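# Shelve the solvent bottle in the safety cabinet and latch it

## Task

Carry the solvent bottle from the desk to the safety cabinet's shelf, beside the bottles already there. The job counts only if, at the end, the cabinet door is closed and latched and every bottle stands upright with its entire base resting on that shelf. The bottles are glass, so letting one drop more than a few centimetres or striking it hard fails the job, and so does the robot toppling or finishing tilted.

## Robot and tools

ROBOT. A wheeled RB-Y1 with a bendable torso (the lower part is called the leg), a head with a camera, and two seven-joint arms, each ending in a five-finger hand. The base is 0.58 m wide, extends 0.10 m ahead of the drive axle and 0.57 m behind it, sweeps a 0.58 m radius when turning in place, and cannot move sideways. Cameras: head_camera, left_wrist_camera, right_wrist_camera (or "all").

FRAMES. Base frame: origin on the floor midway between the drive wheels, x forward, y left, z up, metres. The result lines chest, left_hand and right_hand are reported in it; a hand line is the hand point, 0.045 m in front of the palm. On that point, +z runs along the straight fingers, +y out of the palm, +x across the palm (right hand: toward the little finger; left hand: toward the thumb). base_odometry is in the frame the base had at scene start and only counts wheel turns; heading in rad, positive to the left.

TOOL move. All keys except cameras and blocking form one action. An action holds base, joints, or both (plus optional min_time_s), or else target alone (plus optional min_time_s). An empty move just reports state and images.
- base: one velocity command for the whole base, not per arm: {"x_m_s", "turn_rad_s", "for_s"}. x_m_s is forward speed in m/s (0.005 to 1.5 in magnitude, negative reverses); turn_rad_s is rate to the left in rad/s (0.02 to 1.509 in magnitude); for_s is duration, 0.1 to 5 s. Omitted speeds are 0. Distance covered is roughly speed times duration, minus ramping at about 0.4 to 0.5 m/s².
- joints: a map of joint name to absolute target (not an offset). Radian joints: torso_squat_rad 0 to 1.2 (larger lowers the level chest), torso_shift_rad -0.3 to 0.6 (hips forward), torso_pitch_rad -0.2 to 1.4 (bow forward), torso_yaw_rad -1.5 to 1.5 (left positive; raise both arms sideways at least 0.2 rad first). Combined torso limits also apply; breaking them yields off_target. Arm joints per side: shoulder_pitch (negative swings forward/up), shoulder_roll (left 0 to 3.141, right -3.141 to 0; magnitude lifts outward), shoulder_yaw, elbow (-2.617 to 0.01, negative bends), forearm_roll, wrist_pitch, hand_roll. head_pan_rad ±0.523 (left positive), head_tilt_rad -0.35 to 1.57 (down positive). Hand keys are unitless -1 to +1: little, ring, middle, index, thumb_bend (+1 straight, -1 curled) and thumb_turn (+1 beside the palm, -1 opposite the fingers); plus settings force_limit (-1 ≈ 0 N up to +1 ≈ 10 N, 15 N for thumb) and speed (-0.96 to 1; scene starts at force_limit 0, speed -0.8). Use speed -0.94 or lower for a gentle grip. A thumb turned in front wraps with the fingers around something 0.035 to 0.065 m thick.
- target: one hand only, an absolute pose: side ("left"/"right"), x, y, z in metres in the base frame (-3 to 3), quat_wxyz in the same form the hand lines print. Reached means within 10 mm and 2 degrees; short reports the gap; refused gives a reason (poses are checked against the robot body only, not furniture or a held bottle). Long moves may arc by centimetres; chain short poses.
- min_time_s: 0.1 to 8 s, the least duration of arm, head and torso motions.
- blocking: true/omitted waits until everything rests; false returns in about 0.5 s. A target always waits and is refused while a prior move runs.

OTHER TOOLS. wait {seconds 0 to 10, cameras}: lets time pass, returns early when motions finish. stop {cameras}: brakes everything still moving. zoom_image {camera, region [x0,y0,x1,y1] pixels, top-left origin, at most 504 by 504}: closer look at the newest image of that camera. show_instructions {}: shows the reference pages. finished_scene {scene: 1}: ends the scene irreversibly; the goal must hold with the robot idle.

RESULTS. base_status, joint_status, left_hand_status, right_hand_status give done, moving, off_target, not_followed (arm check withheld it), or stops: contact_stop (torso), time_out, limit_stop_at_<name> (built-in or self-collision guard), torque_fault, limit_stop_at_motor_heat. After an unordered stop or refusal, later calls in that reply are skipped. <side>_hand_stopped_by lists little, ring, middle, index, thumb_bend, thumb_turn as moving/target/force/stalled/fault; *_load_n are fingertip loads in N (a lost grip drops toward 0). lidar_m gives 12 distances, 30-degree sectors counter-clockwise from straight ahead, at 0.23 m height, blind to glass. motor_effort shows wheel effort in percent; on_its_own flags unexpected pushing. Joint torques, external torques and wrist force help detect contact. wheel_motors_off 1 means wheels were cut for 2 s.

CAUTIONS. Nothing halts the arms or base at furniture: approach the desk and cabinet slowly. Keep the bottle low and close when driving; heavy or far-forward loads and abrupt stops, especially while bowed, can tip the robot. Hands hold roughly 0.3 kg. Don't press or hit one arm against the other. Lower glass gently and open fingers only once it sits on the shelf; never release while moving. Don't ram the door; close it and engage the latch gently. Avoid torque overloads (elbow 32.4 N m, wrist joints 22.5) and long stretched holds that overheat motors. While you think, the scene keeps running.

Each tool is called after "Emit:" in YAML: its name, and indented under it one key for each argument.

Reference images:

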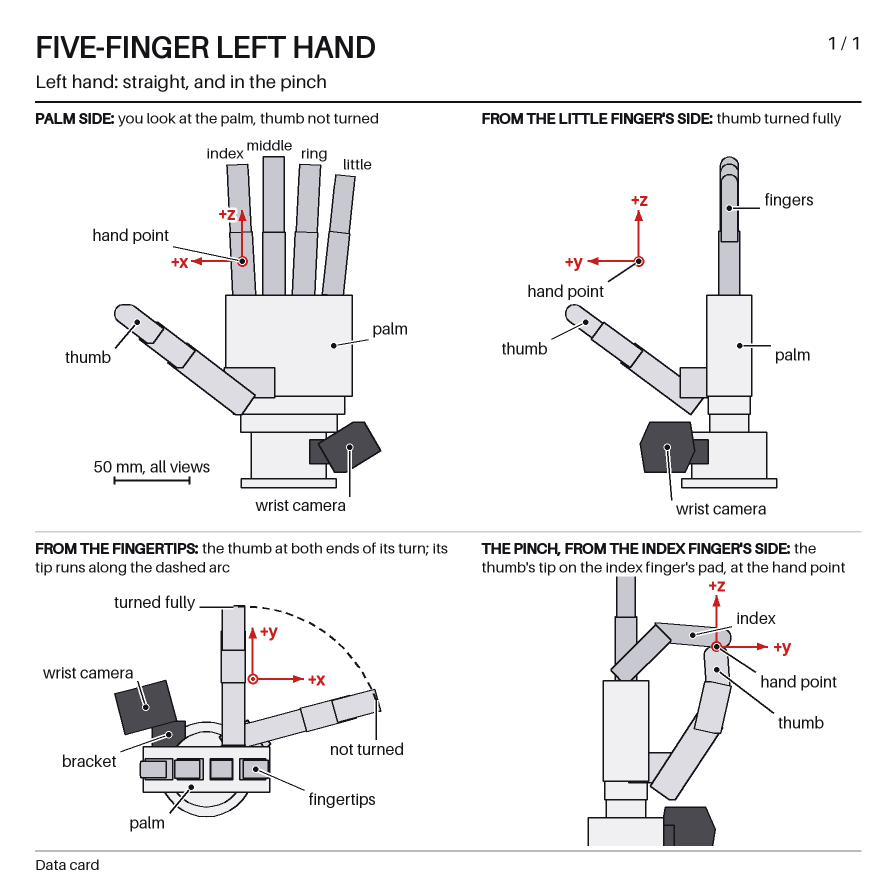

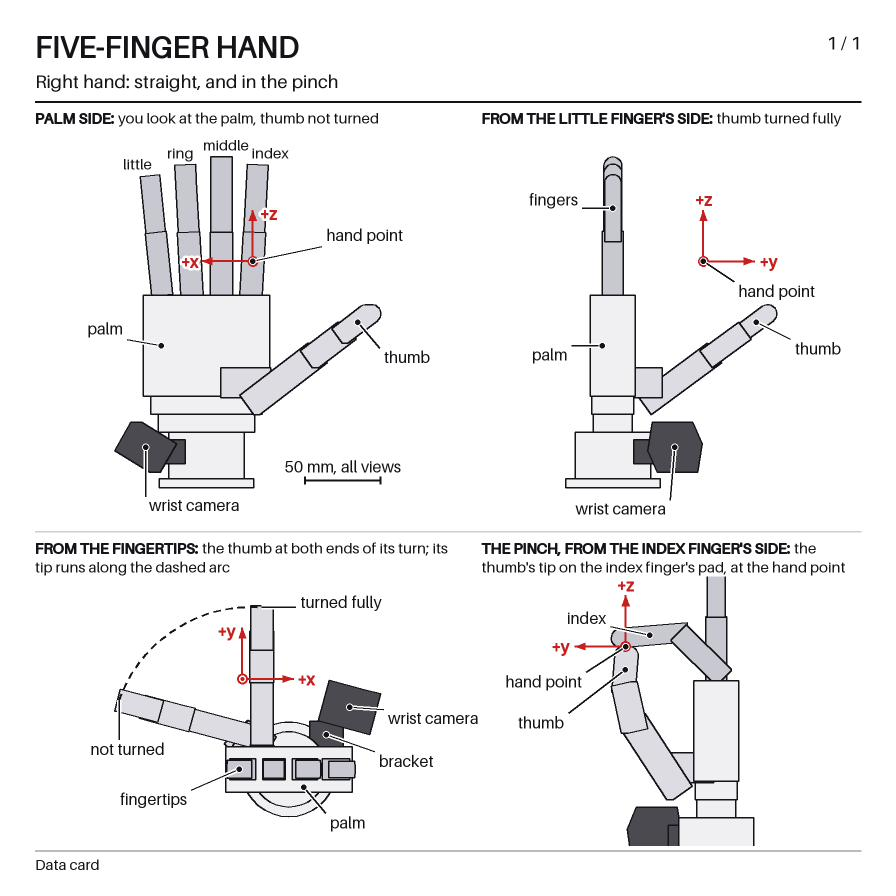

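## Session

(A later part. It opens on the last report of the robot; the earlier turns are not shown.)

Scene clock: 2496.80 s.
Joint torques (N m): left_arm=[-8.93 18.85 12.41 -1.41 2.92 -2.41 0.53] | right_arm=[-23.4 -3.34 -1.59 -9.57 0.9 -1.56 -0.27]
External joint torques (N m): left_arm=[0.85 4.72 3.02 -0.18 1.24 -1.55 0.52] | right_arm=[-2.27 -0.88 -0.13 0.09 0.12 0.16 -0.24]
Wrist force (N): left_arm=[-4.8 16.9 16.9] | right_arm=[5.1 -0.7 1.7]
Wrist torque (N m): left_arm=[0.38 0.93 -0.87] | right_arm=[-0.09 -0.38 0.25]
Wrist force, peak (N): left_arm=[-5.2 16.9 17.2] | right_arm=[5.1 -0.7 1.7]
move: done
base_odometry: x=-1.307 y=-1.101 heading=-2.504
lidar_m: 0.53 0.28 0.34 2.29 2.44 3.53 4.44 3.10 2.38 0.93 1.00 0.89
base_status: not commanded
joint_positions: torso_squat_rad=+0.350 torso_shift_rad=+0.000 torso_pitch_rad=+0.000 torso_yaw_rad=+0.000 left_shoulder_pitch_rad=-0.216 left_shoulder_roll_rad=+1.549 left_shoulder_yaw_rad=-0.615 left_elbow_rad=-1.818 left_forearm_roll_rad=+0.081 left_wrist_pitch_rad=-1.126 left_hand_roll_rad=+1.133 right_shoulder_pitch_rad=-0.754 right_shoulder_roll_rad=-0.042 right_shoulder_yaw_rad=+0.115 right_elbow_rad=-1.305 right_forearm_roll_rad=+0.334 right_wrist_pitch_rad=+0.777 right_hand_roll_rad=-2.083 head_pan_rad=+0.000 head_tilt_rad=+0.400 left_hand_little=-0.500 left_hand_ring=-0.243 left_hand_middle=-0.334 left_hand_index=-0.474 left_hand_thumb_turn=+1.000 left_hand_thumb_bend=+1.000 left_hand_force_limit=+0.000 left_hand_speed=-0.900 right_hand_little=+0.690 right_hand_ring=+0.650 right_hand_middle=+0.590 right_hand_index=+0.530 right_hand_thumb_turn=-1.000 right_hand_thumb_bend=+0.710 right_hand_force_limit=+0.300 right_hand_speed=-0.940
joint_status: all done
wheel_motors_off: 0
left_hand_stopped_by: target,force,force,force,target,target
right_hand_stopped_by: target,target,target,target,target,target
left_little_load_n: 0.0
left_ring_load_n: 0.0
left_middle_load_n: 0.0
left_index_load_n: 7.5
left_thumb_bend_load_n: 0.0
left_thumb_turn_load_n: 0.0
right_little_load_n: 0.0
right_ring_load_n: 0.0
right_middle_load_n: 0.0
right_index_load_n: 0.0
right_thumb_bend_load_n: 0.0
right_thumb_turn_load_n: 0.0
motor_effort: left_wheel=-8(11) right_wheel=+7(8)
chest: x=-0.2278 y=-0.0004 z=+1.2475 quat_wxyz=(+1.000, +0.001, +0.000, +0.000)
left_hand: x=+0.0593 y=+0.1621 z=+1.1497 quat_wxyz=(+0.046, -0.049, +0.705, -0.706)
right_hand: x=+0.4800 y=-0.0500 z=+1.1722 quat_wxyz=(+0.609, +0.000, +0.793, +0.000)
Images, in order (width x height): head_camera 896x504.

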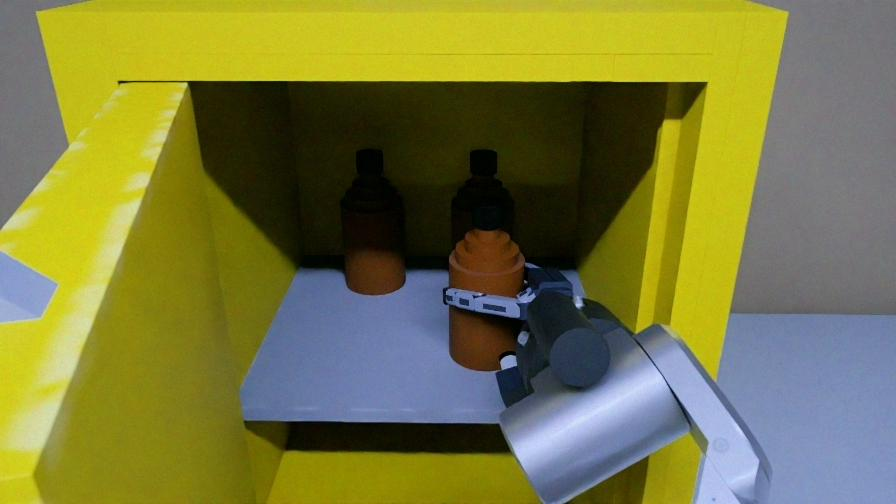

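Emit:
move:
  joints: {"right_hand_thumb_bend":1.0,"right_hand_little":1.0,"right_hand_ring":1.0,"right_hand_middle":1.0,"right_hand_index":1.0}
  cameras: ["head_camera","right_wrist_camera"]

Scene clock: 2517.40 s.
Joint torques (N m): left_arm=[-8.83 19.03 11.97 -1.26 2.94 -2.35 0.64] | right_arm=[-23.31 -2.71 -1.65 -9.44 1.1 -1.61 -0.34]
External joint torques (N m): left_arm=[0.94 4.9 2.59 -0.02 1.26 -1.5 0.64] | right_arm=[-2.18 -0.24 -0.19 0.22 0.31 0.12 -0.31]
Wrist force (N): left_arm=[-4.9 16.6 16.7] | right_arm=[4.2 -1.0 1.4]
Wrist torque (N m): left_arm=[0.36 0.94 -0.84] | right_arm=[-0.13 -0.22 0.19]
Wrist force, peak (N): left_arm=[-5.1 17.3 17.1] | right_arm=[5.2 -0.9 1.8]
move: done
base_odometry: x=-1.307 y=-1.101 heading=-2.504
lidar_m: 0.51 0.28 0.35 2.30 2.43 3.53 4.45 3.10 2.38 0.94 1.01 0.89
base_status: not commanded
joint_positions: torso_squat_rad=+0.350 torso_shift_rad=+0.000 torso_pitch_rad=+0.000 torso_yaw_rad=+0.000 left_shoulder_pitch_rad=-0.216 left_shoulder_roll_rad=+1.549 left_shoulder_yaw_rad=-0.615 left_elbow_rad=-1.818 left_forearm_roll_rad=+0.081 left_wrist_pitch_rad=-1.126 left_hand_roll_rad=+1.133 right_shoulder_pitch_rad=-0.754 right_shoulder_roll_rad=-0.042 right_shoulder_yaw_rad=+0.115 right_elbow_rad=-1.305 right_forearm_roll_rad=+0.334 right_wrist_pitch_rad=+0.777 right_hand_roll_rad=-2.083 head_pan_rad=+0.000 head_tilt_rad=+0.400 left_hand_little=-0.500 left_hand_ring=-0.243 left_hand_middle=-0.334 left_hand_index=-0.474 left_hand_thumb_turn=+1.000 left_hand_thumb_bend=+1.000 left_hand_force_limit=+0.000 left_hand_speed=-0.900 right_hand_little=+1.000 right_hand_ring=+1.000 right_hand_middle=+1.000 right_hand_index=+1.000 right_hand_thumb_turn=-1.000 right_hand_thumb_bend=+1.000 right_hand_force_limit=+0.300 right_hand_speed=-0.940
joint_status: all done
wheel_motors_off: 0
left_hand_stopped_by: target,force,force,force,target,target
right_hand_stopped_by: target,target,target,target,target,target
left_little_load_n: 0.0
left_ring_load_n: -0.5
left_middle_load_n: 0.0
left_index_load_n: 7.5
left_thumb_bend_load_n: 0.0
left_thumb_turn_load_n: 0.0
right_little_load_n: 0.0
right_ring_load_n: 0.0
right_middle_load_n: 0.0
right_index_load_n: 0.0
right_thumb_bend_load_n: 0.0
right_thumb_turn_load_n: 0.0
motor_effort: left_wheel=-9(10) right_wheel=+8(8)
chest: x=-0.2278 y=-0.0004 z=+1.2475 quat_wxyz=(+1.000, +0.001, +0.000, +0.000)
left_hand: x=+0.0593 y=+0.1621 z=+1.1497 quat_wxyz=(+0.046, -0.049, +0.705, -0.706)
right_hand: x=+0.4800 y=-0.0500 z=+1.1722 quat_wxyz=(+0.609, +0.000, +0.793, +0.000)
Images, in order (width x height): head_camera 896x504, right_wrist_camera 504x504.

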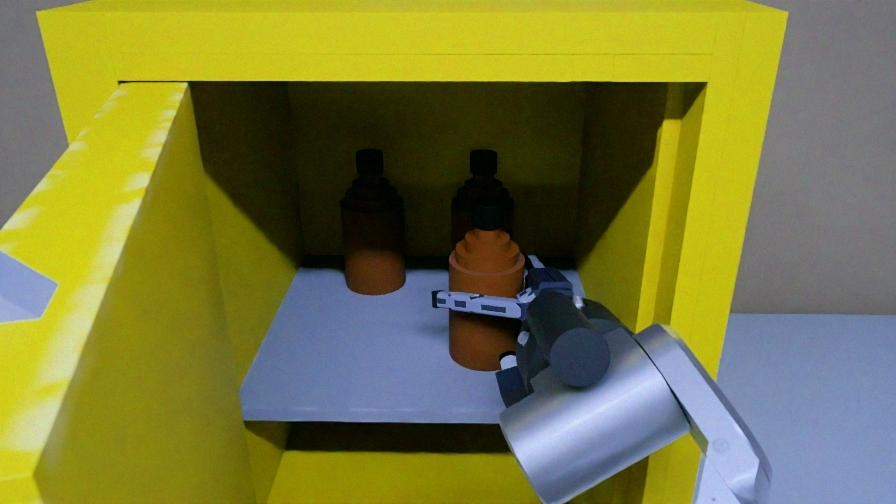

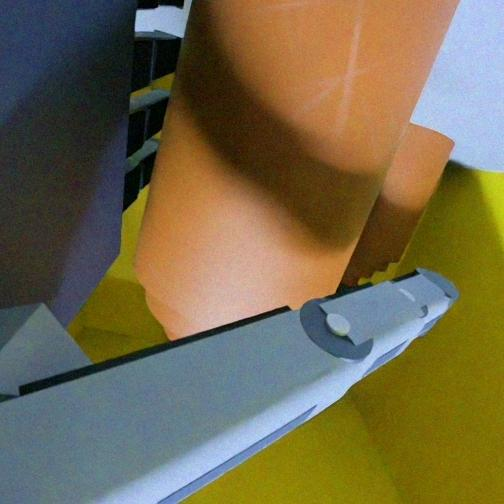

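Emit:
move:
  target: {"side":"right","x":0.463,"y":-0.053,"z":1.1735,"quat_wxyz":[0.6088,0,0.7934,0]}
  min_time_s: 1.2

Emit:
move:
  target: {"side":"right","x":0.445,"y":-0.053,"z":1.1735,"quat_wxyz":[0.6088,0,0.7934,0]}
  min_time_s: 1.2
  cameras: ["head_camera"]

Scene clock: 2533.03 s.
Joint torques (N m): left_arm=[-8.78 18.78 11.92 -1.36 2.98 -2.4 0.49] | right_arm=[-19.43 -0.83 -0.69 -9.88 0.7 -1.72 -0.07]
External joint torques (N m): left_arm=[1 4.65 2.53 -0.12 1.3 -1.54 0.48] | right_arm=[0.8 1.05 0.77 -0.33 -0.07 0.03 -0.05]
Wrist force (N): left_arm=[-4.9 16.9 16.5] | right_arm=[4.8 -1.3 1.8]
Wrist torque (N m): left_arm=[0.41 0.92 -0.84] | right_arm=[-0.23 -0.31 0.22]
Wrist force, peak (N): left_arm=[-5.3 17.0 17.1] | right_arm=[5.2 -1.0 1.5]
move: done
base_odometry: x=-1.307 y=-1.101 heading=-2.504
lidar_m: 0.52 0.28 0.34 2.30 2.44 3.54 4.45 3.09 2.37 0.94 1.01 0.90
base_status: not commanded
joint_positions: torso_squat_rad=+0.350 torso_shift_rad=+0.000 torso_pitch_rad=+0.000 torso_yaw_rad=+0.000 left_shoulder_pitch_rad=-0.216 left_shoulder_roll_rad=+1.549 left_shoulder_yaw_rad=-0.615 left_elbow_rad=-1.818 left_forearm_roll_rad=+0.081 left_wrist_pitch_rad=-1.126 left_hand_roll_rad=+1.133 right_shoulder_pitch_rad=-0.689 right_shoulder_roll_rad=-0.040 right_shoulder_yaw_rad=+0.128 right_elbow_rad=-1.423 right_forearm_roll_rad=+0.324 right_wrist_pitch_rad=+0.828 right_hand_roll_rad=-2.053 head_pan_rad=+0.000 head_tilt_rad=+0.400 left_hand_little=-0.500 left_hand_ring=-0.243 left_hand_middle=-0.334 left_hand_index=-0.474 left_hand_thumb_turn=+1.000 left_hand_thumb_bend=+1.000 left_hand_force_limit=+0.000 left_hand_speed=-0.900 right_hand_little=+1.000 right_hand_ring=+1.000 right_hand_middle=+1.000 right_hand_index=+1.000 right_hand_thumb_turn=-1.000 right_hand_thumb_bend=+1.000 right_hand_force_limit=+0.300 right_hand_speed=-0.940
joint_status: all done
wheel_motors_off: 0
left_hand_stopped_by: target,force,force,force,target,target
right_hand_stopped_by: target,target,target,target,target,target
left_little_load_n: 0.0
left_ring_load_n: 0.0
left_middle_load_n: -0.5
left_index_load_n: 7.5
left_thumb_bend_load_n: 0.0
left_thumb_turn_load_n: -0.5
right_little_load_n: -0.5
right_ring_load_n: 0.0
right_middle_load_n: 0.0
right_index_load_n: 0.0
right_thumb_bend_load_n: 0.0
right_thumb_turn_load_n: -0.5
motor_effort: left_wheel=-10(11) right_wheel=+7(8)
chest: x=-0.2278 y=-0.0004 z=+1.2475 quat_wxyz=(+1.000, +0.001, +0.000, +0.000)
left_hand: x=+0.0593 y=+0.1621 z=+1.1497 quat_wxyz=(+0.046, -0.049, +0.705, -0.706)
right_hand: x=+0.4632 y=-0.0532 z=+1.1737 quat_wxyz=(+0.609, +0.000, +0.793, +0.000)
right_hand_status: reached (checked arc that bows 5 mm and turns the hand up to 1 deg, planned for 1.2 s): 0 mm and 0.0 deg off.
pictures: none

Scene clock: 2534.57 s.
Joint torques (N m): left_arm=[-9.01 19 12.36 -1.44 2.95 -2.48 0.61] | right_arm=[-18.56 -0.06 0.11 -9.84 1.11 -1.62 0.1]
External joint torques (N m): left_arm=[0.77 4.87 2.97 -0.2 1.27 -1.62 0.61] | right_arm=[0.71 1.13 1.49 -0.41 0.33 0.15 0.13]
Wrist force (N): left_arm=[-5.0 16.8 17.0] | right_arm=[5.2 -1.2 1.7]
Wrist torque (N m): left_arm=[0.35 0.92 -0.84] | right_arm=[-0.19 -0.37 0.26]
Wrist force, peak (N): left_arm=[-5.2 17.4 17.1] | right_arm=[5.4 -1.0 1.3]
move: done
base_odometry: x=-1.307 y=-1.101 heading=-2.504
lidar_m: 0.52 0.28 0.35 2.31 2.44 3.53 4.44 3.11 2.37 0.94 1.01 0.88
base_status: not commanded
joint_positions: torso_squat_rad=+0.350 torso_shift_rad=+0.000 torso_pitch_rad=+0.000 torso_yaw_rad=+0.000 left_shoulder_pitch_rad=-0.216 left_shoulder_roll_rad=+1.549 left_shoulder_yaw_rad=-0.615 left_elbow_rad=-1.818 left_forearm_roll_rad=+0.081 left_wrist_pitch_rad=-1.126 left_hand_roll_rad=+1.133 right_shoulder_pitch_rad=-0.625 right_shoulder_roll_rad=-0.031 right_shoulder_yaw_rad=+0.147 right_elbow_rad=-1.531 right_forearm_roll_rad=+0.328 right_wrist_pitch_rad=+0.874 right_hand_roll_rad=-2.033 head_pan_rad=+0.000 head_tilt_rad=+0.400 left_hand_little=-0.500 left_hand_ring=-0.243 left_hand_middle=-0.334 left_hand_index=-0.474 left_hand_thumb_turn=+1.000 left_hand_thumb_bend=+1.000 left_hand_force_limit=+0.000 left_hand_speed=-0.900 right_hand_little=+1.000 right_hand_ring=+1.000 right_hand_middle=+1.000 right_hand_index=+1.000 right_hand_thumb_turn=-1.000 right_hand_thumb_bend=+1.000 right_hand_force_limit=+0.300 right_hand_speed=-0.940
joint_status: all done
wheel_motors_off: 0
left_hand_stopped_by: target,force,force,force,target,target
right_hand_stopped_by: target,target,target,target,target,target
left_little_load_n: 0.0
left_ring_load_n: 0.0
left_middle_load_n: -0.5
left_index_load_n: 7.5
left_thumb_bend_load_n: 0.0
left_thumb_turn_load_n: -0.5
right_little_load_n: 0.0
right_ring_load_n: 0.0
right_middle_load_n: 0.0
right_index_load_n: 0.0
right_thumb_bend_load_n: 0.0
right_thumb_turn_load_n: 0.0
motor_effort: left_wheel=-7(10) right_wheel=+7(8)
chest: x=-0.2278 y=-0.0004 z=+1.2475 quat_wxyz=(+1.000, +0.001, +0.000, +0.000)
left_hand: x=+0.0593 y=+0.1621 z=+1.1497 quat_wxyz=(+0.046, -0.049, +0.705, -0.706)
right_hand: x=+0.4452 y=-0.0532 z=+1.1737 quat_wxyz=(+0.609, +0.000, +0.793, +0.000)
right_hand_status: reached (checked arc that bows 5 mm and turns the hand up to 1 deg, planned for 1.2 s): 0 mm and 0.0 deg off.
Images, in order (width x height): head_camera 896x504.

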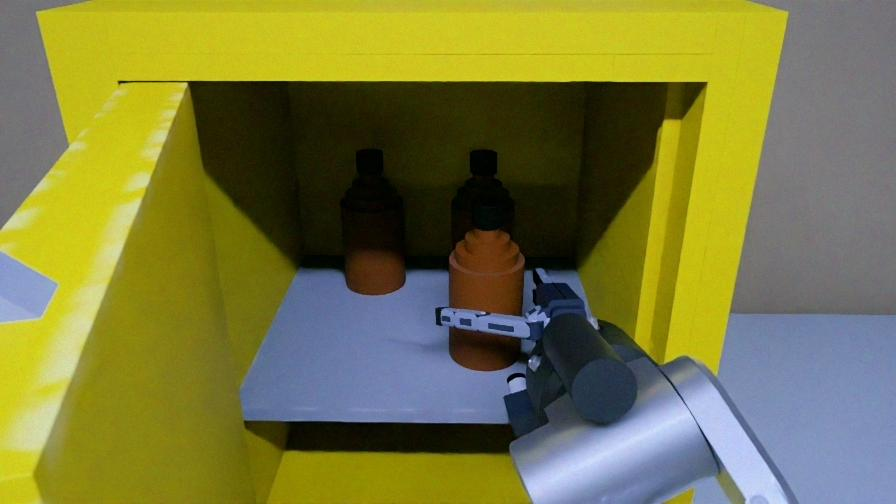

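Emit:
move:
  target: {"side":"right","x":0.425,"y":-0.054,"z":1.175,"quat_wxyz":[0.6088,0,0.7934,0]}
  min_time_s: 1.2

Emit:
move:
  target: {"side":"right","x":0.40,"y":-0.054,"z":1.178,"quat_wxyz":[0.6088,0,0.7934,0]}
  min_time_s: 1.5

Emit:
move:
  target: {"side":"right","x":0.36,"y":-0.052,"z":1.18,"quat_wxyz":[0.6088,0,0.7934,0]}
  min_time_s: 2

Emit:
move:
  target: {"side":"right","x":0.31,"y":-0.05,"z":1.18,"quat_wxyz":[0.6088,0,0.7934,0]}
  min_time_s: 2
  cameras: ["head_camera"]

Scene clock: 2557.73 s.
Joint torques (N m): left_arm=[-8.71 18.87 12.43 -1.44 2.98 -2.51 0.47] | right_arm=[-17.6 0.92 0.22 -9.71 1.21 -1.87 0.06]
External joint torques (N m): left_arm=[1.07 4.74 3.04 -0.2 1.3 -1.65 0.47] | right_arm=[0.63 1.46 1.5 -0.43 0.44 -0.08 0.08]
Wrist force (N): left_arm=[-5.4 17.1 17.3] | right_arm=[5.3 -1.0 1.2]
Wrist torque (N m): left_arm=[0.38 0.97 -0.89] | right_arm=[-0.11 -0.38 0.27]
Wrist force, peak (N): left_arm=[-5.3 17.3 17.2] | right_arm=[5.6 -0.9 1.4]
move: done
base_odometry: x=-1.307 y=-1.101 heading=-2.504
lidar_m: 0.52 0.28 0.34 2.30 2.44 3.53 4.44 3.09 2.37 0.93 1.01 0.90
base_status: not commanded
joint_positions: torso_squat_rad=+0.350 torso_shift_rad=+0.000 torso_pitch_rad=+0.000 torso_yaw_rad=+0.000 left_shoulder_pitch_rad=-0.216 left_shoulder_roll_rad=+1.549 left_shoulder_yaw_rad=-0.615 left_elbow_rad=-1.818 left_forearm_roll_rad=+0.081 left_wrist_pitch_rad=-1.126 left_hand_roll_rad=+1.133 right_shoulder_pitch_rad=-0.559 right_shoulder_roll_rad=-0.024 right_shoulder_yaw_rad=+0.168 right_elbow_rad=-1.645 right_forearm_roll_rad=+0.330 right_wrist_pitch_rad=+0.925 right_hand_roll_rad=-2.010 head_pan_rad=+0.000 head_tilt_rad=+0.400 left_hand_little=-0.500 left_hand_ring=-0.243 left_hand_middle=-0.334 left_hand_index=-0.474 left_hand_thumb_turn=+1.000 left_hand_thumb_bend=+1.000 left_hand_force_limit=+0.000 left_hand_speed=-0.900 right_hand_little=+1.000 right_hand_ring=+1.000 right_hand_middle=+1.000 right_hand_index=+1.000 right_hand_thumb_turn=-1.000 right_hand_thumb_bend=+1.000 right_hand_force_limit=+0.300 right_hand_speed=-0.940
joint_status: all done
wheel_motors_off: 0
left_hand_stopped_by: target,force,force,force,target,target
right_hand_stopped_by: target,target,target,target,target,target
left_little_load_n: 0.0
left_ring_load_n: 0.0
left_middle_load_n: 0.0
left_index_load_n: 7.5
left_thumb_bend_load_n: 0.0
left_thumb_turn_load_n: 0.0
right_little_load_n: 0.0
right_ring_load_n: 0.0
right_middle_load_n: 0.0
right_index_load_n: 0.0
right_thumb_bend_load_n: -0.5
right_thumb_turn_load_n: 0.0
motor_effort: left_wheel=-8(10) right_wheel=+7(8)
chest: x=-0.2278 y=-0.0004 z=+1.2475 quat_wxyz=(+1.000, +0.001, +0.000, +0.000)
left_hand: x=+0.0593 y=+0.1621 z=+1.1497 quat_wxyz=(+0.046, -0.049, +0.705, -0.706)
right_hand: x=+0.4252 y=-0.0542 z=+1.1751 quat_wxyz=(+0.609, +0.000, +0.793, +0.000)
right_hand_status: reached (checked arc that bows 5 mm and turns the hand up to 1 deg, planned for 1.2 s): 0 mm and 0.0 deg off.
pictures: none

Scene clock: 2559.57 s.
Joint torques (N m): left_arm=[-8.7 18.85 12.43 -1.47 2.85 -2.49 0.61] | right_arm=[-16.06 1.29 0.53 -9.38 1.32 -1.65 -0.09]
External joint torques (N m): left_arm=[1.07 4.71 3.04 -0.24 1.17 -1.64 0.61] | right_arm=[0.88 1.04 1.65 -0.31 0.56 0.16 -0.07]
Wrist force (N): left_arm=[-5.9 17.2 17.1] | right_arm=[5.3 -0.9 1.2]
Wrist torque (N m): left_arm=[0.37 1.03 -0.87] | right_arm=[-0.13 -0.40 0.28]
Wrist force, peak (N): left_arm=[-5.6 17.3 17.1] | right_arm=[5.5 -0.7 1.3]
move: done
base_odometry: x=-1.307 y=-1.101 heading=-2.504
lidar_m: 0.53 0.28 0.35 2.30 2.45 3.53 4.45 3.10 2.37 0.93 1.01 0.89
base_status: not commanded
joint_positions: torso_squat_rad=+0.350 torso_shift_rad=+0.000 torso_pitch_rad=+0.000 torso_yaw_rad=+0.000 left_shoulder_pitch_rad=-0.216 left_shoulder_roll_rad=+1.549 left_shoulder_yaw_rad=-0.615 left_elbow_rad=-1.818 left_forearm_roll_rad=+0.081 left_wrist_pitch_rad=-1.126 left_hand_roll_rad=+1.133 right_shoulder_pitch_rad=-0.483 right_shoulder_roll_rad=-0.014 right_shoulder_yaw_rad=+0.196 right_elbow_rad=-1.778 right_forearm_roll_rad=+0.339 right_wrist_pitch_rad=+0.986 right_hand_roll_rad=-1.985 head_pan_rad=+0.000 head_tilt_rad=+0.400 left_hand_little=-0.500 left_hand_ring=-0.243 left_hand_middle=-0.334 left_hand_index=-0.474 left_hand_thumb_turn=+1.000 left_hand_thumb_bend=+1.000 left_hand_force_limit=+0.000 left_hand_speed=-0.900 right_hand_little=+1.000 right_hand_ring=+1.000 right_hand_middle=+1.000 right_hand_index=+1.000 right_hand_thumb_turn=-1.000 right_hand_thumb_bend=+1.000 right_hand_force_limit=+0.300 right_hand_speed=-0.940
joint_status: all done
wheel_motors_off: 0
left_hand_stopped_by: target,force,force,force,target,target
right_hand_stopped_by: target,target,target,target,target,target
left_little_load_n: 0.0
left_ring_load_n: 0.0
left_middle_load_n: 0.0
left_index_load_n: 7.5
left_thumb_bend_load_n: 0.0
left_thumb_turn_load_n: 0.0
right_little_load_n: 0.0
right_ring_load_n: 0.0
right_middle_load_n: 0.0
right_index_load_n: 0.0
right_thumb_bend_load_n: 0.0
right_thumb_turn_load_n: 0.0
motor_effort: left_wheel=-9(11) right_wheel=+8(8)
chest: x=-0.2278 y=-0.0004 z=+1.2475 quat_wxyz=(+1.000, +0.001, +0.000, +0.000)
left_hand: x=+0.0593 y=+0.1621 z=+1.1497 quat_wxyz=(+0.046, -0.049, +0.705, -0.706)
right_hand: x=+0.4003 y=-0.0542 z=+1.1782 quat_wxyz=(+0.609, +0.000, +0.793, +0.000)
right_hand_status: reached (checked arc that bows 6 mm and turns the hand up to 1 deg, planned for 1.5 s): 0 mm and 0.0 deg off.
pictures: none

Scene clock: 2561.90 s.
Joint torques (N m): left_arm=[-8.8 18.55 12.56 -1.25 3.04 -2.45 0.43] | right_arm=[-13.79 2.51 -0.18 -9.21 1.24 -1.87 0.09]
External joint torques (N m): left_arm=[0.97 4.42 3.17 -0.01 1.35 -1.59 0.42] | right_arm=[1.1 1.1 0.69 -0.46 0.49 -0.05 0.12]
Wrist force (N): left_arm=[-5.8 17.2 17.3] | right_arm=[4.9 -0.9 1.8]
Wrist torque (N m): left_arm=[0.35 0.93 -0.85] | right_arm=[-0.20 -0.37 0.28]
Wrist force, peak (N): left_arm=[-6.2 17.8 17.1] | right_arm=[5.7 -0.3 1.7]
move: done
base_odometry: x=-1.307 y=-1.101 heading=-2.504
lidar_m: 0.52 0.28 0.35 2.30 2.44 3.53 4.45 3.11 2.37 0.93 1.00 0.89
base_status: not commanded
joint_positions: torso_squat_rad=+0.350 torso_shift_rad=+0.000 torso_pitch_rad=+0.000 torso_yaw_rad=+0.000 left_shoulder_pitch_rad=-0.216 left_shoulder_roll_rad=+1.549 left_shoulder_yaw_rad=-0.615 left_elbow_rad=-1.818 left_forearm_roll_rad=+0.081 left_wrist_pitch_rad=-1.126 left_hand_roll_rad=+1.133 right_shoulder_pitch_rad=-0.366 right_shoulder_roll_rad=+0.000 right_shoulder_yaw_rad=+0.258 right_elbow_rad=-1.963 right_forearm_roll_rad=+0.371 right_wrist_pitch_rad=+1.064 right_hand_roll_rad=-1.964 head_pan_rad=+0.000 head_tilt_rad=+0.400 left_hand_little=-0.500 left_hand_ring=-0.243 left_hand_middle=-0.334 left_hand_index=-0.474 left_hand_thumb_turn=+1.000 left_hand_thumb_bend=+1.000 left_hand_force_limit=+0.000 left_hand_speed=-0.900 right_hand_little=+1.000 right_hand_ring=+1.000 right_hand_middle=+1.000 right_hand_index=+1.000 right_hand_thumb_turn=-1.000 right_hand_thumb_bend=+1.000 right_hand_force_limit=+0.300 right_hand_speed=-0.940
joint_status: all done
wheel_motors_off: 0
left_hand_stopped_by: target,force,force,force,target,target
right_hand_stopped_by: target,target,target,target,target,target
left_little_load_n: 0.0
left_ring_load_n: 0.0
left_middle_load_n: 0.0
left_index_load_n: 7.5
left_thumb_bend_load_n: 0.0
left_thumb_turn_load_n: 0.0
right_little_load_n: 0.0
right_ring_load_n: 0.0
right_middle_load_n: 0.5
right_index_load_n: 0.0
right_thumb_bend_load_n: 0.0
right_thumb_turn_load_n: 0.0
motor_effort: left_wheel=-9(11) right_wheel=+7(8)
chest: x=-0.2278 y=-0.0004 z=+1.2475 quat_wxyz=(+1.000, +0.001, +0.000, +0.000)
left_hand: x=+0.0593 y=+0.1621 z=+1.1497 quat_wxyz=(+0.046, -0.049, +0.705, -0.706)
right_hand: x=+0.3607 y=-0.0521 z=+1.1802 quat_wxyz=(+0.609, +0.000, +0.793, +0.000)
right_hand_status: reached (checked arc that bows 8 mm and turns the hand up to 1 deg, planned for 2.0 s): 1 mm and 0.0 deg off.
pictures: none

Scene clock: 2564.23 s.
Joint torques (N m): left_arm=[-8.61 18.53 12.65 -1.49 2.91 -2.59 0.58] | right_arm=[-10.64 0.77 0.32 -8.86 1.26 -1.85 -0.08]
External joint torques (N m): left_arm=[1.17 4.4 3.26 -0.26 1.22 -1.73 0.57] | right_arm=[1.62 -1.75 0.96 -0.46 0.5 -0.03 -0.06]
Wrist force (N): left_arm=[-6.4 17.9 17.0] | right_arm=[4.9 -0.5 1.4]
Wrist torque (N m): left_arm=[0.42 0.92 -0.89] | right_arm=[-0.08 -0.36 0.27]
Wrist force, peak (N): left_arm=[-6.5 17.9 17.4] | right_arm=[5.7 -1.3 1.3]
move: done
base_odometry: x=-1.307 y=-1.101 heading=-2.504
lidar_m: 0.52 0.29 0.35 2.30 2.43 3.52 4.45 3.09 2.37 0.93 1.01 0.89
base_status: not commanded
joint_positions: torso_squat_rad=+0.350 torso_shift_rad=+0.000 torso_pitch_rad=+0.000 torso_yaw_rad=+0.000 left_shoulder_pitch_rad=-0.216 left_shoulder_roll_rad=+1.549 left_shoulder_yaw_rad=-0.615 left_elbow_rad=-1.818 left_forearm_roll_rad=+0.081 left_wrist_pitch_rad=-1.126 left_hand_roll_rad=+1.133 right_shoulder_pitch_rad=-0.220 right_shoulder_roll_rad=-0.001 right_shoulder_yaw_rad=+0.358 right_elbow_rad=-2.167 right_forearm_roll_rad=+0.427 right_wrist_pitch_rad=+1.142 right_hand_roll_rad=-1.957 head_pan_rad=+0.000 head_tilt_rad=+0.400 left_hand_little=-0.500 left_hand_ring=-0.243 left_hand_middle=-0.334 left_hand_index=-0.474 left_hand_thumb_turn=+1.000 left_hand_thumb_bend=+1.000 left_hand_force_limit=+0.000 left_hand_speed=-0.900 right_hand_little=+1.000 right_hand_ring=+1.000 right_hand_middle=+1.000 right_hand_index=+1.000 right_hand_thumb_turn=-1.000 right_hand_thumb_bend=+1.000 right_hand_force_limit=+0.300 right_hand_speed=-0.940
joint_status: all done
wheel_motors_off: 0
left_hand_stopped_by: target,force,force,force,target,target
right_hand_stopped_by: target,target,target,target,target,target
left_little_load_n: 0.0
left_ring_load_n: 0.0
left_middle_load_n: 0.0
left_index_load_n: 7.5
left_thumb_bend_load_n: 0.0
left_thumb_turn_load_n: -0.5
right_little_load_n: 0.0
right_ring_load_n: 0.0
right_middle_load_n: 0.0
right_index_load_n: 0.0
right_thumb_bend_load_n: 0.0
right_thumb_turn_load_n: 0.0
motor_effort: left_wheel=-9(10) right_wheel=+7(8)
chest: x=-0.2278 y=-0.0004 z=+1.2475 quat_wxyz=(+1.000, +0.001, +0.000, +0.000)
left_hand: x=+0.0593 y=+0.1621 z=+1.1497 quat_wxyz=(+0.046, -0.049, +0.705, -0.706)
right_hand: x=+0.3110 y=-0.0499 z=+1.1804 quat_wxyz=(+0.609, +0.000, +0.793, +0.001)
right_hand_status: reached (checked arc that bows 7 mm and turns the hand up to 1 deg, planned for 2.0 s): 1 mm and 0.1 deg off.
Images, in order (width x height): head_camera 896x504.

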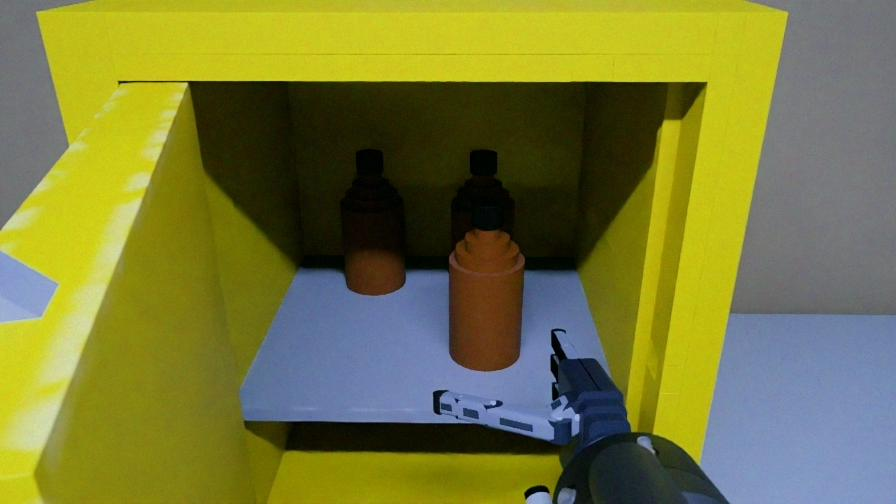

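Emit:
move:
  target: {"side":"right","x":0.26,"y":-0.05,"z":1.145,"quat_wxyz":[0.6088,0,0.7934,0]}
  min_time_s: 2

Emit:
move:
  target: {"side":"right","x":0.205,"y":-0.06,"z":1.11,"quat_wxyz":[0.6088,0,0.7934,0]}
  min_time_s: 2

Emit:
move:
  target: {"side":"right","x":0.19,"y":-0.14,"z":1.11,"quat_wxyz":[0.6088,0,0.7934,0]}
  min_time_s: 2.5

Emit:
move:
  target: {"side":"right","x":0.19,"y":-0.22,"z":1.10,"quat_wxyz":[0.6088,0,0.7934,0]}
  min_time_s: 2.5

Emit:
move:
  target: {"side":"right","x":0.19,"y":-0.33,"z":1.10,"quat_wxyz":[0.6088,0,0.7934,0]}
  min_time_s: 2.5
  cameras: ["all"]

Scene clock: 2584.27 s.
Joint torques (N m): left_arm=[-8.54 18.86 12.43 -1.56 2.97 -2.92 0.59] | right_arm=[-7.35 1.57 1.06 -9.27 1.25 -2.38 -0.46]
External joint torques (N m): left_arm=[1.24 4.73 3.04 -0.32 1.29 -2.06 0.59] | right_arm=[1.42 -1.74 1.33 -0.43 0.42 -0.59 -0.43]
Wrist force (N): left_arm=[-7.5 18.3 17.2] | right_arm=[5.0 -1.1 1.5]
Wrist torque (N m): left_arm=[0.41 1.04 -0.94] | right_arm=[-0.18 -0.34 0.13]
Wrist force, peak (N): left_arm=[-7.2 18.4 17.3] | right_arm=[5.5 -1.3 1.3]
move: done
base_odometry: x=-1.307 y=-1.101 heading=-2.504
lidar_m: 0.53 0.27 0.34 2.31 2.45 3.52 4.45 3.11 2.38 0.94 1.01 0.89
base_status: not commanded
joint_positions: torso_squat_rad=+0.350 torso_shift_rad=+0.000 torso_pitch_rad=+0.000 torso_yaw_rad=+0.000 left_shoulder_pitch_rad=-0.216 left_shoulder_roll_rad=+1.549 left_shoulder_yaw_rad=-0.615 left_elbow_rad=-1.818 left_forearm_roll_rad=+0.081 left_wrist_pitch_rad=-1.126 left_hand_roll_rad=+1.133 right_shoulder_pitch_rad=+0.019 right_shoulder_roll_rad=-0.035 right_shoulder_yaw_rad=+0.494 right_elbow_rad=-2.287 right_forearm_roll_rad=+0.534 right_wrist_pitch_rad=+1.059 right_hand_roll_rad=-2.013 head_pan_rad=+0.000 head_tilt_rad=+0.400 left_hand_little=-0.500 left_hand_ring=-0.243 left_hand_middle=-0.334 left_hand_index=-0.474 left_hand_thumb_turn=+1.000 left_hand_thumb_bend=+1.000 left_hand_force_limit=+0.000 left_hand_speed=-0.900 right_hand_little=+1.000 right_hand_ring=+1.000 right_hand_middle=+1.000 right_hand_index=+1.000 right_hand_thumb_turn=-1.000 right_hand_thumb_bend=+1.000 right_hand_force_limit=+0.300 right_hand_speed=-0.940
joint_status: all done
wheel_motors_off: 0
left_hand_stopped_by: target,force,force,force,target,target
right_hand_stopped_by: target,target,target,target,target,target
left_little_load_n: 0.0
left_ring_load_n: 0.0
left_middle_load_n: 0.0
left_index_load_n: 7.5
left_thumb_bend_load_n: 0.0
left_thumb_turn_load_n: 0.0
right_little_load_n: 0.0
right_ring_load_n: 0.0
right_middle_load_n: 0.0
right_index_load_n: 0.0
right_thumb_bend_load_n: 0.0
right_thumb_turn_load_n: -0.5
motor_effort: left_wheel=-8(11) right_wheel=+7(8)
chest: x=-0.2278 y=-0.0004 z=+1.2475 quat_wxyz=(+1.000, +0.001, +0.000, +0.000)
left_hand: x=+0.0593 y=+0.1621 z=+1.1497 quat_wxyz=(+0.046, -0.049, +0.705, -0.706)
right_hand: x=+0.2606 y=-0.0493 z=+1.1455 quat_wxyz=(+0.607, -0.001, +0.794, +0.001)
right_hand_status: reached (checked arc that bows 9 mm and turns the hand up to 1 deg, planned for 2.0 s): 1 mm and 0.3 deg off.
pictures: none

Scene clock: 2586.60 s.
Joint torques (N m): left_arm=[-8.84 18.8 11.87 -1.27 2.89 -3.12 0.55] | right_arm=[-2.85 1.49 1 -9.95 1.44 -2.24 -0.58]
External joint torques (N m): left_arm=[0.94 4.67 2.48 -0.04 1.2 -2.27 0.54] | right_arm=[1.89 -1.16 0.93 -0.53 0.53 -0.56 -0.55]
Wrist force (N): left_arm=[-8.2 18.8 16.8] | right_arm=[4.8 -1.0 1.3]
Wrist torque (N m): left_arm=[0.42 1.00 -0.92] | right_arm=[-0.13 -0.30 0.13]
Wrist force, peak (N): left_arm=[-8.2 19.2 16.9] | right_arm=[5.3 -1.0 1.7]
move: done
base_odometry: x=-1.307 y=-1.101 heading=-2.504
lidar_m: 0.53 0.28 0.35 2.31 2.44 3.52 4.45 3.09 2.37 0.93 1.01 0.89
base_status: not commanded
joint_positions: torso_squat_rad=+0.350 torso_shift_rad=+0.000 torso_pitch_rad=+0.000 torso_yaw_rad=+0.000 left_shoulder_pitch_rad=-0.216 left_shoulder_roll_rad=+1.549 left_shoulder_yaw_rad=-0.615 left_elbow_rad=-1.818 left_forearm_roll_rad=+0.081 left_wrist_pitch_rad=-1.126 left_hand_roll_rad=+1.133 right_shoulder_pitch_rad=+0.290 right_shoulder_roll_rad=-0.125 right_shoulder_yaw_rad=+0.612 right_elbow_rad=-2.379 right_forearm_roll_rad=+0.677 right_wrist_pitch_rad=+0.906 right_hand_roll_rad=-2.128 head_pan_rad=+0.000 head_tilt_rad=+0.400 left_hand_little=-0.500 left_hand_ring=-0.243 left_hand_middle=-0.334 left_hand_index=-0.474 left_hand_thumb_turn=+1.000 left_hand_thumb_bend=+1.000 left_hand_force_limit=+0.000 left_hand_speed=-0.900 right_hand_little=+1.000 right_hand_ring=+1.000 right_hand_middle=+1.000 right_hand_index=+1.000 right_hand_thumb_turn=-1.000 right_hand_thumb_bend=+1.000 right_hand_force_limit=+0.300 right_hand_speed=-0.940
joint_status: all done
wheel_motors_off: 0
left_hand_stopped_by: target,force,force,force,target,target
right_hand_stopped_by: target,target,target,target,target,target
left_little_load_n: 0.0
left_ring_load_n: 0.0
left_middle_load_n: 0.0
left_index_load_n: 8.0
left_thumb_bend_load_n: 0.0
left_thumb_turn_load_n: 0.0
right_little_load_n: 0.0
right_ring_load_n: 0.0
right_middle_load_n: 0.5
right_index_load_n: 0.0
right_thumb_bend_load_n: 0.0
right_thumb_turn_load_n: -0.5
motor_effort: left_wheel=-8(11) right_wheel=+7(8)
chest: x=-0.2278 y=-0.0004 z=+1.2475 quat_wxyz=(+1.000, +0.001, +0.000, +0.000)
left_hand: x=+0.0593 y=+0.1621 z=+1.1497 quat_wxyz=(+0.046, -0.049, +0.705, -0.706)
right_hand: x=+0.2051 y=-0.0600 z=+1.1101 quat_wxyz=(+0.609, +0.000, +0.793, +0.000)
right_hand_status: reached (checked arc that bows 10 mm and turns the hand up to 2 deg, planned for 2.0 s): 0 mm and 0.0 deg off.
pictures: none

Scene clock: 2589.43 s.
Joint torques (N m): left_arm=[-8.78 18.96 12.54 -1.41 2.93 -3.19 0.51] | right_arm=[-1.68 -3.81 -4.19 -9.71 0.86 -2.26 -0.5]
External joint torques (N m): left_arm=[0.99 4.83 3.16 -0.17 1.25 -2.34 0.51] | right_arm=[1.72 -1.75 -1.87 -0.13 -0.07 -0.65 -0.47]
Wrist force (N): left_arm=[-8.1 19.5 16.9] | right_arm=[5.0 -1.1 1.0]
Wrist torque (N m): left_arm=[0.46 0.94 -0.92] | right_arm=[-0.15 -0.36 0.10]
Wrist force, peak (N): left_arm=[-8.4 19.4 17.0] | right_arm=[5.7 -1.3 1.5]
move: done
base_odometry: x=-1.307 y=-1.101 heading=-2.504
lidar_m: 0.53 0.28 0.35 2.30 2.43 3.53 4.45 3.10 2.38 0.93 1.00 0.89
base_status: not commanded
joint_positions: torso_squat_rad=+0.350 torso_shift_rad=+0.000 torso_pitch_rad=+0.000 torso_yaw_rad=+0.000 left_shoulder_pitch_rad=-0.216 left_shoulder_roll_rad=+1.549 left_shoulder_yaw_rad=-0.615 left_elbow_rad=-1.818 left_forearm_roll_rad=+0.081 left_wrist_pitch_rad=-1.126 left_hand_roll_rad=+1.133 right_shoulder_pitch_rad=+0.389 right_shoulder_roll_rad=-0.383 right_shoulder_yaw_rad=+0.405 right_elbow_rad=-2.502 right_forearm_roll_rad=+0.438 right_wrist_pitch_rad=+0.828 right_hand_roll_rad=-2.189 head_pan_rad=+0.000 head_tilt_rad=+0.400 left_hand_little=-0.500 left_hand_ring=-0.243 left_hand_middle=-0.334 left_hand_index=-0.474 left_hand_thumb_turn=+1.000 left_hand_thumb_bend=+1.000 left_hand_force_limit=+0.000 left_hand_speed=-0.900 right_hand_little=+1.000 right_hand_ring=+1.000 right_hand_middle=+1.000 right_hand_index=+1.000 right_hand_thumb_turn=-1.000 right_hand_thumb_bend=+1.000 right_hand_force_limit=+0.300 right_hand_speed=-0.940
joint_status: all done
wheel_motors_off: 0
left_hand_stopped_by: target,force,force,force,target,target
right_hand_stopped_by: target,target,target,target,target,target
left_little_load_n: 0.0
left_ring_load_n: 0.0
left_middle_load_n: 0.0
left_index_load_n: 8.0
left_thumb_bend_load_n: 0.5
left_thumb_turn_load_n: -0.5
right_little_load_n: 0.0
right_ring_load_n: 0.0
right_middle_load_n: 0.0
right_index_load_n: 0.0
right_thumb_bend_load_n: 0.0
right_thumb_turn_load_n: -0.5
motor_effort: left_wheel=-9(10) right_wheel=+8(8)
chest: x=-0.2278 y=-0.0004 z=+1.2475 quat_wxyz=(+1.000, +0.000, +0.000, +0.000)
left_hand: x=+0.0593 y=+0.1621 z=+1.1497 quat_wxyz=(+0.046, -0.049, +0.705, -0.706)
right_hand: x=+0.1901 y=-0.1398 z=+1.1101 quat_wxyz=(+0.609, +0.000, +0.793, +0.000)
right_hand_status: reached (checked arc that bows 8 mm and turns the hand up to 2 deg, planned for 2.5 s): 0 mm and 0.0 deg off.
pictures: none

Scene clock: 2592.27 s.
Joint torques (N m): left_arm=[-8.49 18.82 12.35 -1.31 2.94 -3.25 0.64] | right_arm=[-1.02 -7.44 -6.65 -8.35 0.95 -2.15 -0.48]
External joint torques (N m): left_arm=[1.29 4.69 2.96 -0.07 1.25 -2.4 0.64] | right_arm=[1.76 -1.42 -1.72 0.58 0.08 -0.69 -0.45]
Wrist force (N): left_arm=[-8.7 19.7 17.0] | right_arm=[4.9 -0.8 1.2]
Wrist torque (N m): left_arm=[0.43 1.01 -0.94] | right_arm=[-0.08 -0.34 0.10]
Wrist force, peak (N): left_arm=[-8.7 19.7 17.0] | right_arm=[5.6 -1.2 1.5]
move: done
base_odometry: x=-1.307 y=-1.101 heading=-2.504
lidar_m: 0.53 0.27 0.35 2.30 2.45 3.52 4.45 3.10 2.38 0.94 1.00 0.90
base_status: not commanded
joint_positions: torso_squat_rad=+0.350 torso_shift_rad=+0.000 torso_pitch_rad=+0.000 torso_yaw_rad=+0.000 left_shoulder_pitch_rad=-0.216 left_shoulder_roll_rad=+1.549 left_shoulder_yaw_rad=-0.615 left_elbow_rad=-1.818 left_forearm_roll_rad=+0.081 left_wrist_pitch_rad=-1.126 left_hand_roll_rad=+1.133 right_shoulder_pitch_rad=+0.484 right_shoulder_roll_rad=-0.619 right_shoulder_yaw_rad=+0.161 right_elbow_rad=-2.442 right_forearm_roll_rad=+0.228 right_wrist_pitch_rad=+0.630 right_hand_roll_rad=-2.315 head_pan_rad=+0.000 head_tilt_rad=+0.400 left_hand_little=-0.500 left_hand_ring=-0.243 left_hand_middle=-0.334 left_hand_index=-0.474 left_hand_thumb_turn=+1.000 left_hand_thumb_bend=+1.000 left_hand_force_limit=+0.000 left_hand_speed=-0.900 right_hand_little=+1.000 right_hand_ring=+1.000 right_hand_middle=+1.000 right_hand_index=+1.000 right_hand_thumb_turn=-1.000 right_hand_thumb_bend=+1.000 right_hand_force_limit=+0.300 right_hand_speed=-0.940
joint_status: all done
wheel_motors_off: 0
left_hand_stopped_by: target,force,force,force,target,target
right_hand_stopped_by: target,target,target,target,target,target
left_little_load_n: 0.0
left_ring_load_n: 0.0
left_middle_load_n: 0.0
left_index_load_n: 7.5
left_thumb_bend_load_n: 0.0
left_thumb_turn_load_n: 0.0
right_little_load_n: 0.5
right_ring_load_n: 0.0
right_middle_load_n: 0.0
right_index_load_n: 0.0
right_thumb_bend_load_n: 0.0
right_thumb_turn_load_n: 0.0
motor_effort: left_wheel=-8(10) right_wheel=+8(8)
chest: x=-0.2278 y=-0.0004 z=+1.2475 quat_wxyz=(+1.000, +0.000, +0.000, +0.000)
left_hand: x=+0.0593 y=+0.1621 z=+1.1497 quat_wxyz=(+0.046, -0.049, +0.705, -0.706)
right_hand: x=+0.1900 y=-0.2198 z=+1.1002 quat_wxyz=(+0.609, +0.000, +0.793, +0.000)
right_hand_status: reached (checked arc that bows 7 mm and turns the hand up to 2 deg, planned for 2.5 s): 0 mm and 0.0 deg off.
pictures: none

Scene clock: 2595.10 s.
Joint torques (N m): left_arm=[-8.91 18.79 12.17 -1.31 3.09 -3.43 0.65] | right_arm=[-0.33 -10.94 -9.42 -5.82 0.48 -2 -0.47]
External joint torques (N m): left_arm=[0.87 4.66 2.79 -0.08 1.4 -2.58 0.65] | right_arm=[1.96 -1.06 -1.35 0.87 -0.06 -0.74 -0.44]
Wrist force (N): left_arm=[-8.6 19.9 16.7] | right_arm=[5.3 -0.8 1.5]
Wrist torque (N m): left_arm=[0.42 0.99 -0.93] | right_arm=[-0.13 -0.39 0.11]
Wrist force, peak (N): left_arm=[-8.6 20.4 17.0] | right_arm=[5.6 -1.0 1.8]
move: done
base_odometry: x=-1.307 y=-1.101 heading=-2.504
lidar_m: 0.52 0.28 0.34 2.30 2.45 3.52 4.45 3.09 2.37 0.92 1.01 0.90
base_status: not commanded
joint_positions: torso_squat_rad=+0.350 torso_shift_rad=+0.000 torso_pitch_rad=+0.000 torso_yaw_rad=+0.000 left_shoulder_pitch_rad=-0.216 left_shoulder_roll_rad=+1.549 left_shoulder_yaw_rad=-0.615 left_elbow_rad=-1.818 left_forearm_roll_rad=+0.081 left_wrist_pitch_rad=-1.126 left_hand_roll_rad=+1.133 right_shoulder_pitch_rad=+0.612 right_shoulder_roll_rad=-0.881 right_shoulder_yaw_rad=-0.111 right_elbow_rad=-2.241 right_forearm_roll_rad=+0.009 right_wrist_pitch_rad=+0.314 right_hand_roll_rad=-2.453 head_pan_rad=+0.000 head_tilt_rad=+0.400 left_hand_little=-0.500 left_hand_ring=-0.243 left_hand_middle=-0.334 left_hand_index=-0.474 left_hand_thumb_turn=+1.000 left_hand_thumb_bend=+1.000 left_hand_force_limit=+0.000 left_hand_speed=-0.900 right_hand_little=+1.000 right_hand_ring=+1.000 right_hand_middle=+1.000 right_hand_index=+1.000 right_hand_thumb_turn=-1.000 right_hand_thumb_bend=+1.000 right_hand_force_limit=+0.300 right_hand_speed=-0.940
joint_status: all done
wheel_motors_off: 0
left_hand_stopped_by: target,force,force,force,target,target
right_hand_stopped_by: target,target,target,target,target,target
left_little_load_n: 0.0
left_ring_load_n: 0.0
left_middle_load_n: 0.0
left_index_load_n: 7.5
left_thumb_bend_load_n: 0.0
left_thumb_turn_load_n: 0.0
right_little_load_n: 0.0
right_ring_load_n: 0.0
right_middle_load_n: 0.0
right_index_load_n: 0.0
right_thumb_bend_load_n: 0.0
right_thumb_turn_load_n: 0.0
motor_effort: left_wheel=-9(10) right_wheel=+7(8)
chest: x=-0.2278 y=-0.0004 z=+1.2475 quat_wxyz=(+1.000, +0.000, +0.000, +0.000)
left_hand: x=+0.0594 y=+0.1621 z=+1.1497 quat_wxyz=(+0.046, -0.049, +0.705, -0.706)
right_hand: x=+0.1898 y=-0.3301 z=+1.1004 quat_wxyz=(+0.608, +0.001, +0.794, -0.001)
right_hand_status: reached (checked arc that bows 13 mm and turns the hand up to 2 deg, planned for 2.5 s): 0 mm and 0.2 deg off.
pictures: head_camera, left_wrist_camera, right_wrist_camera
Images, in order (width x height): head_camera 896x504, left_wrist_camera 504x504, right_wrist_camera 504x504.

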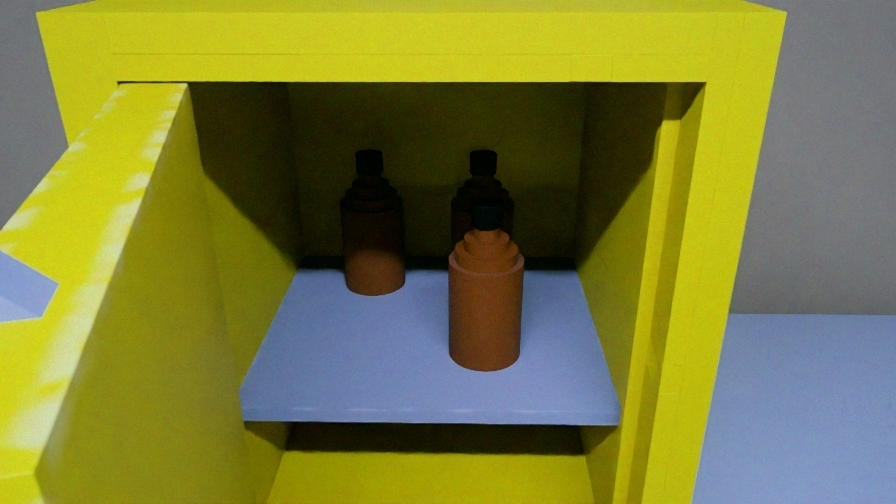

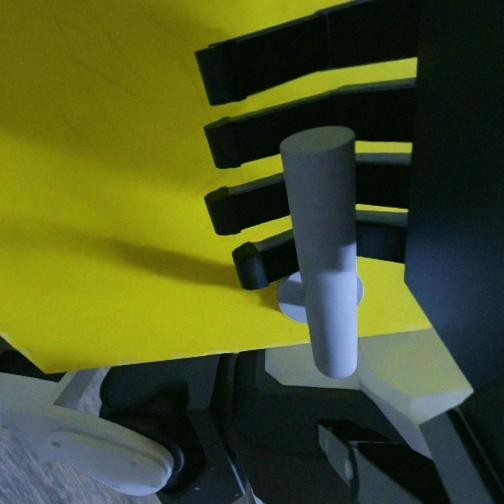

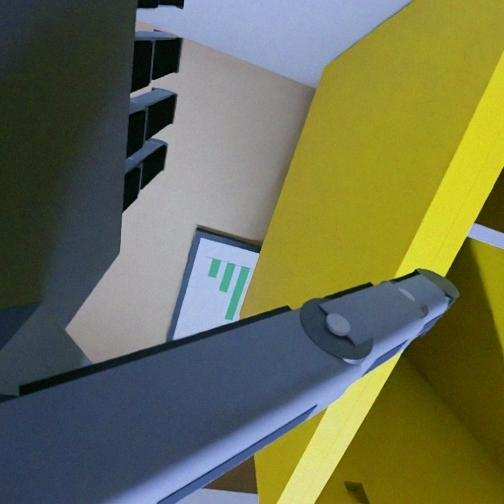

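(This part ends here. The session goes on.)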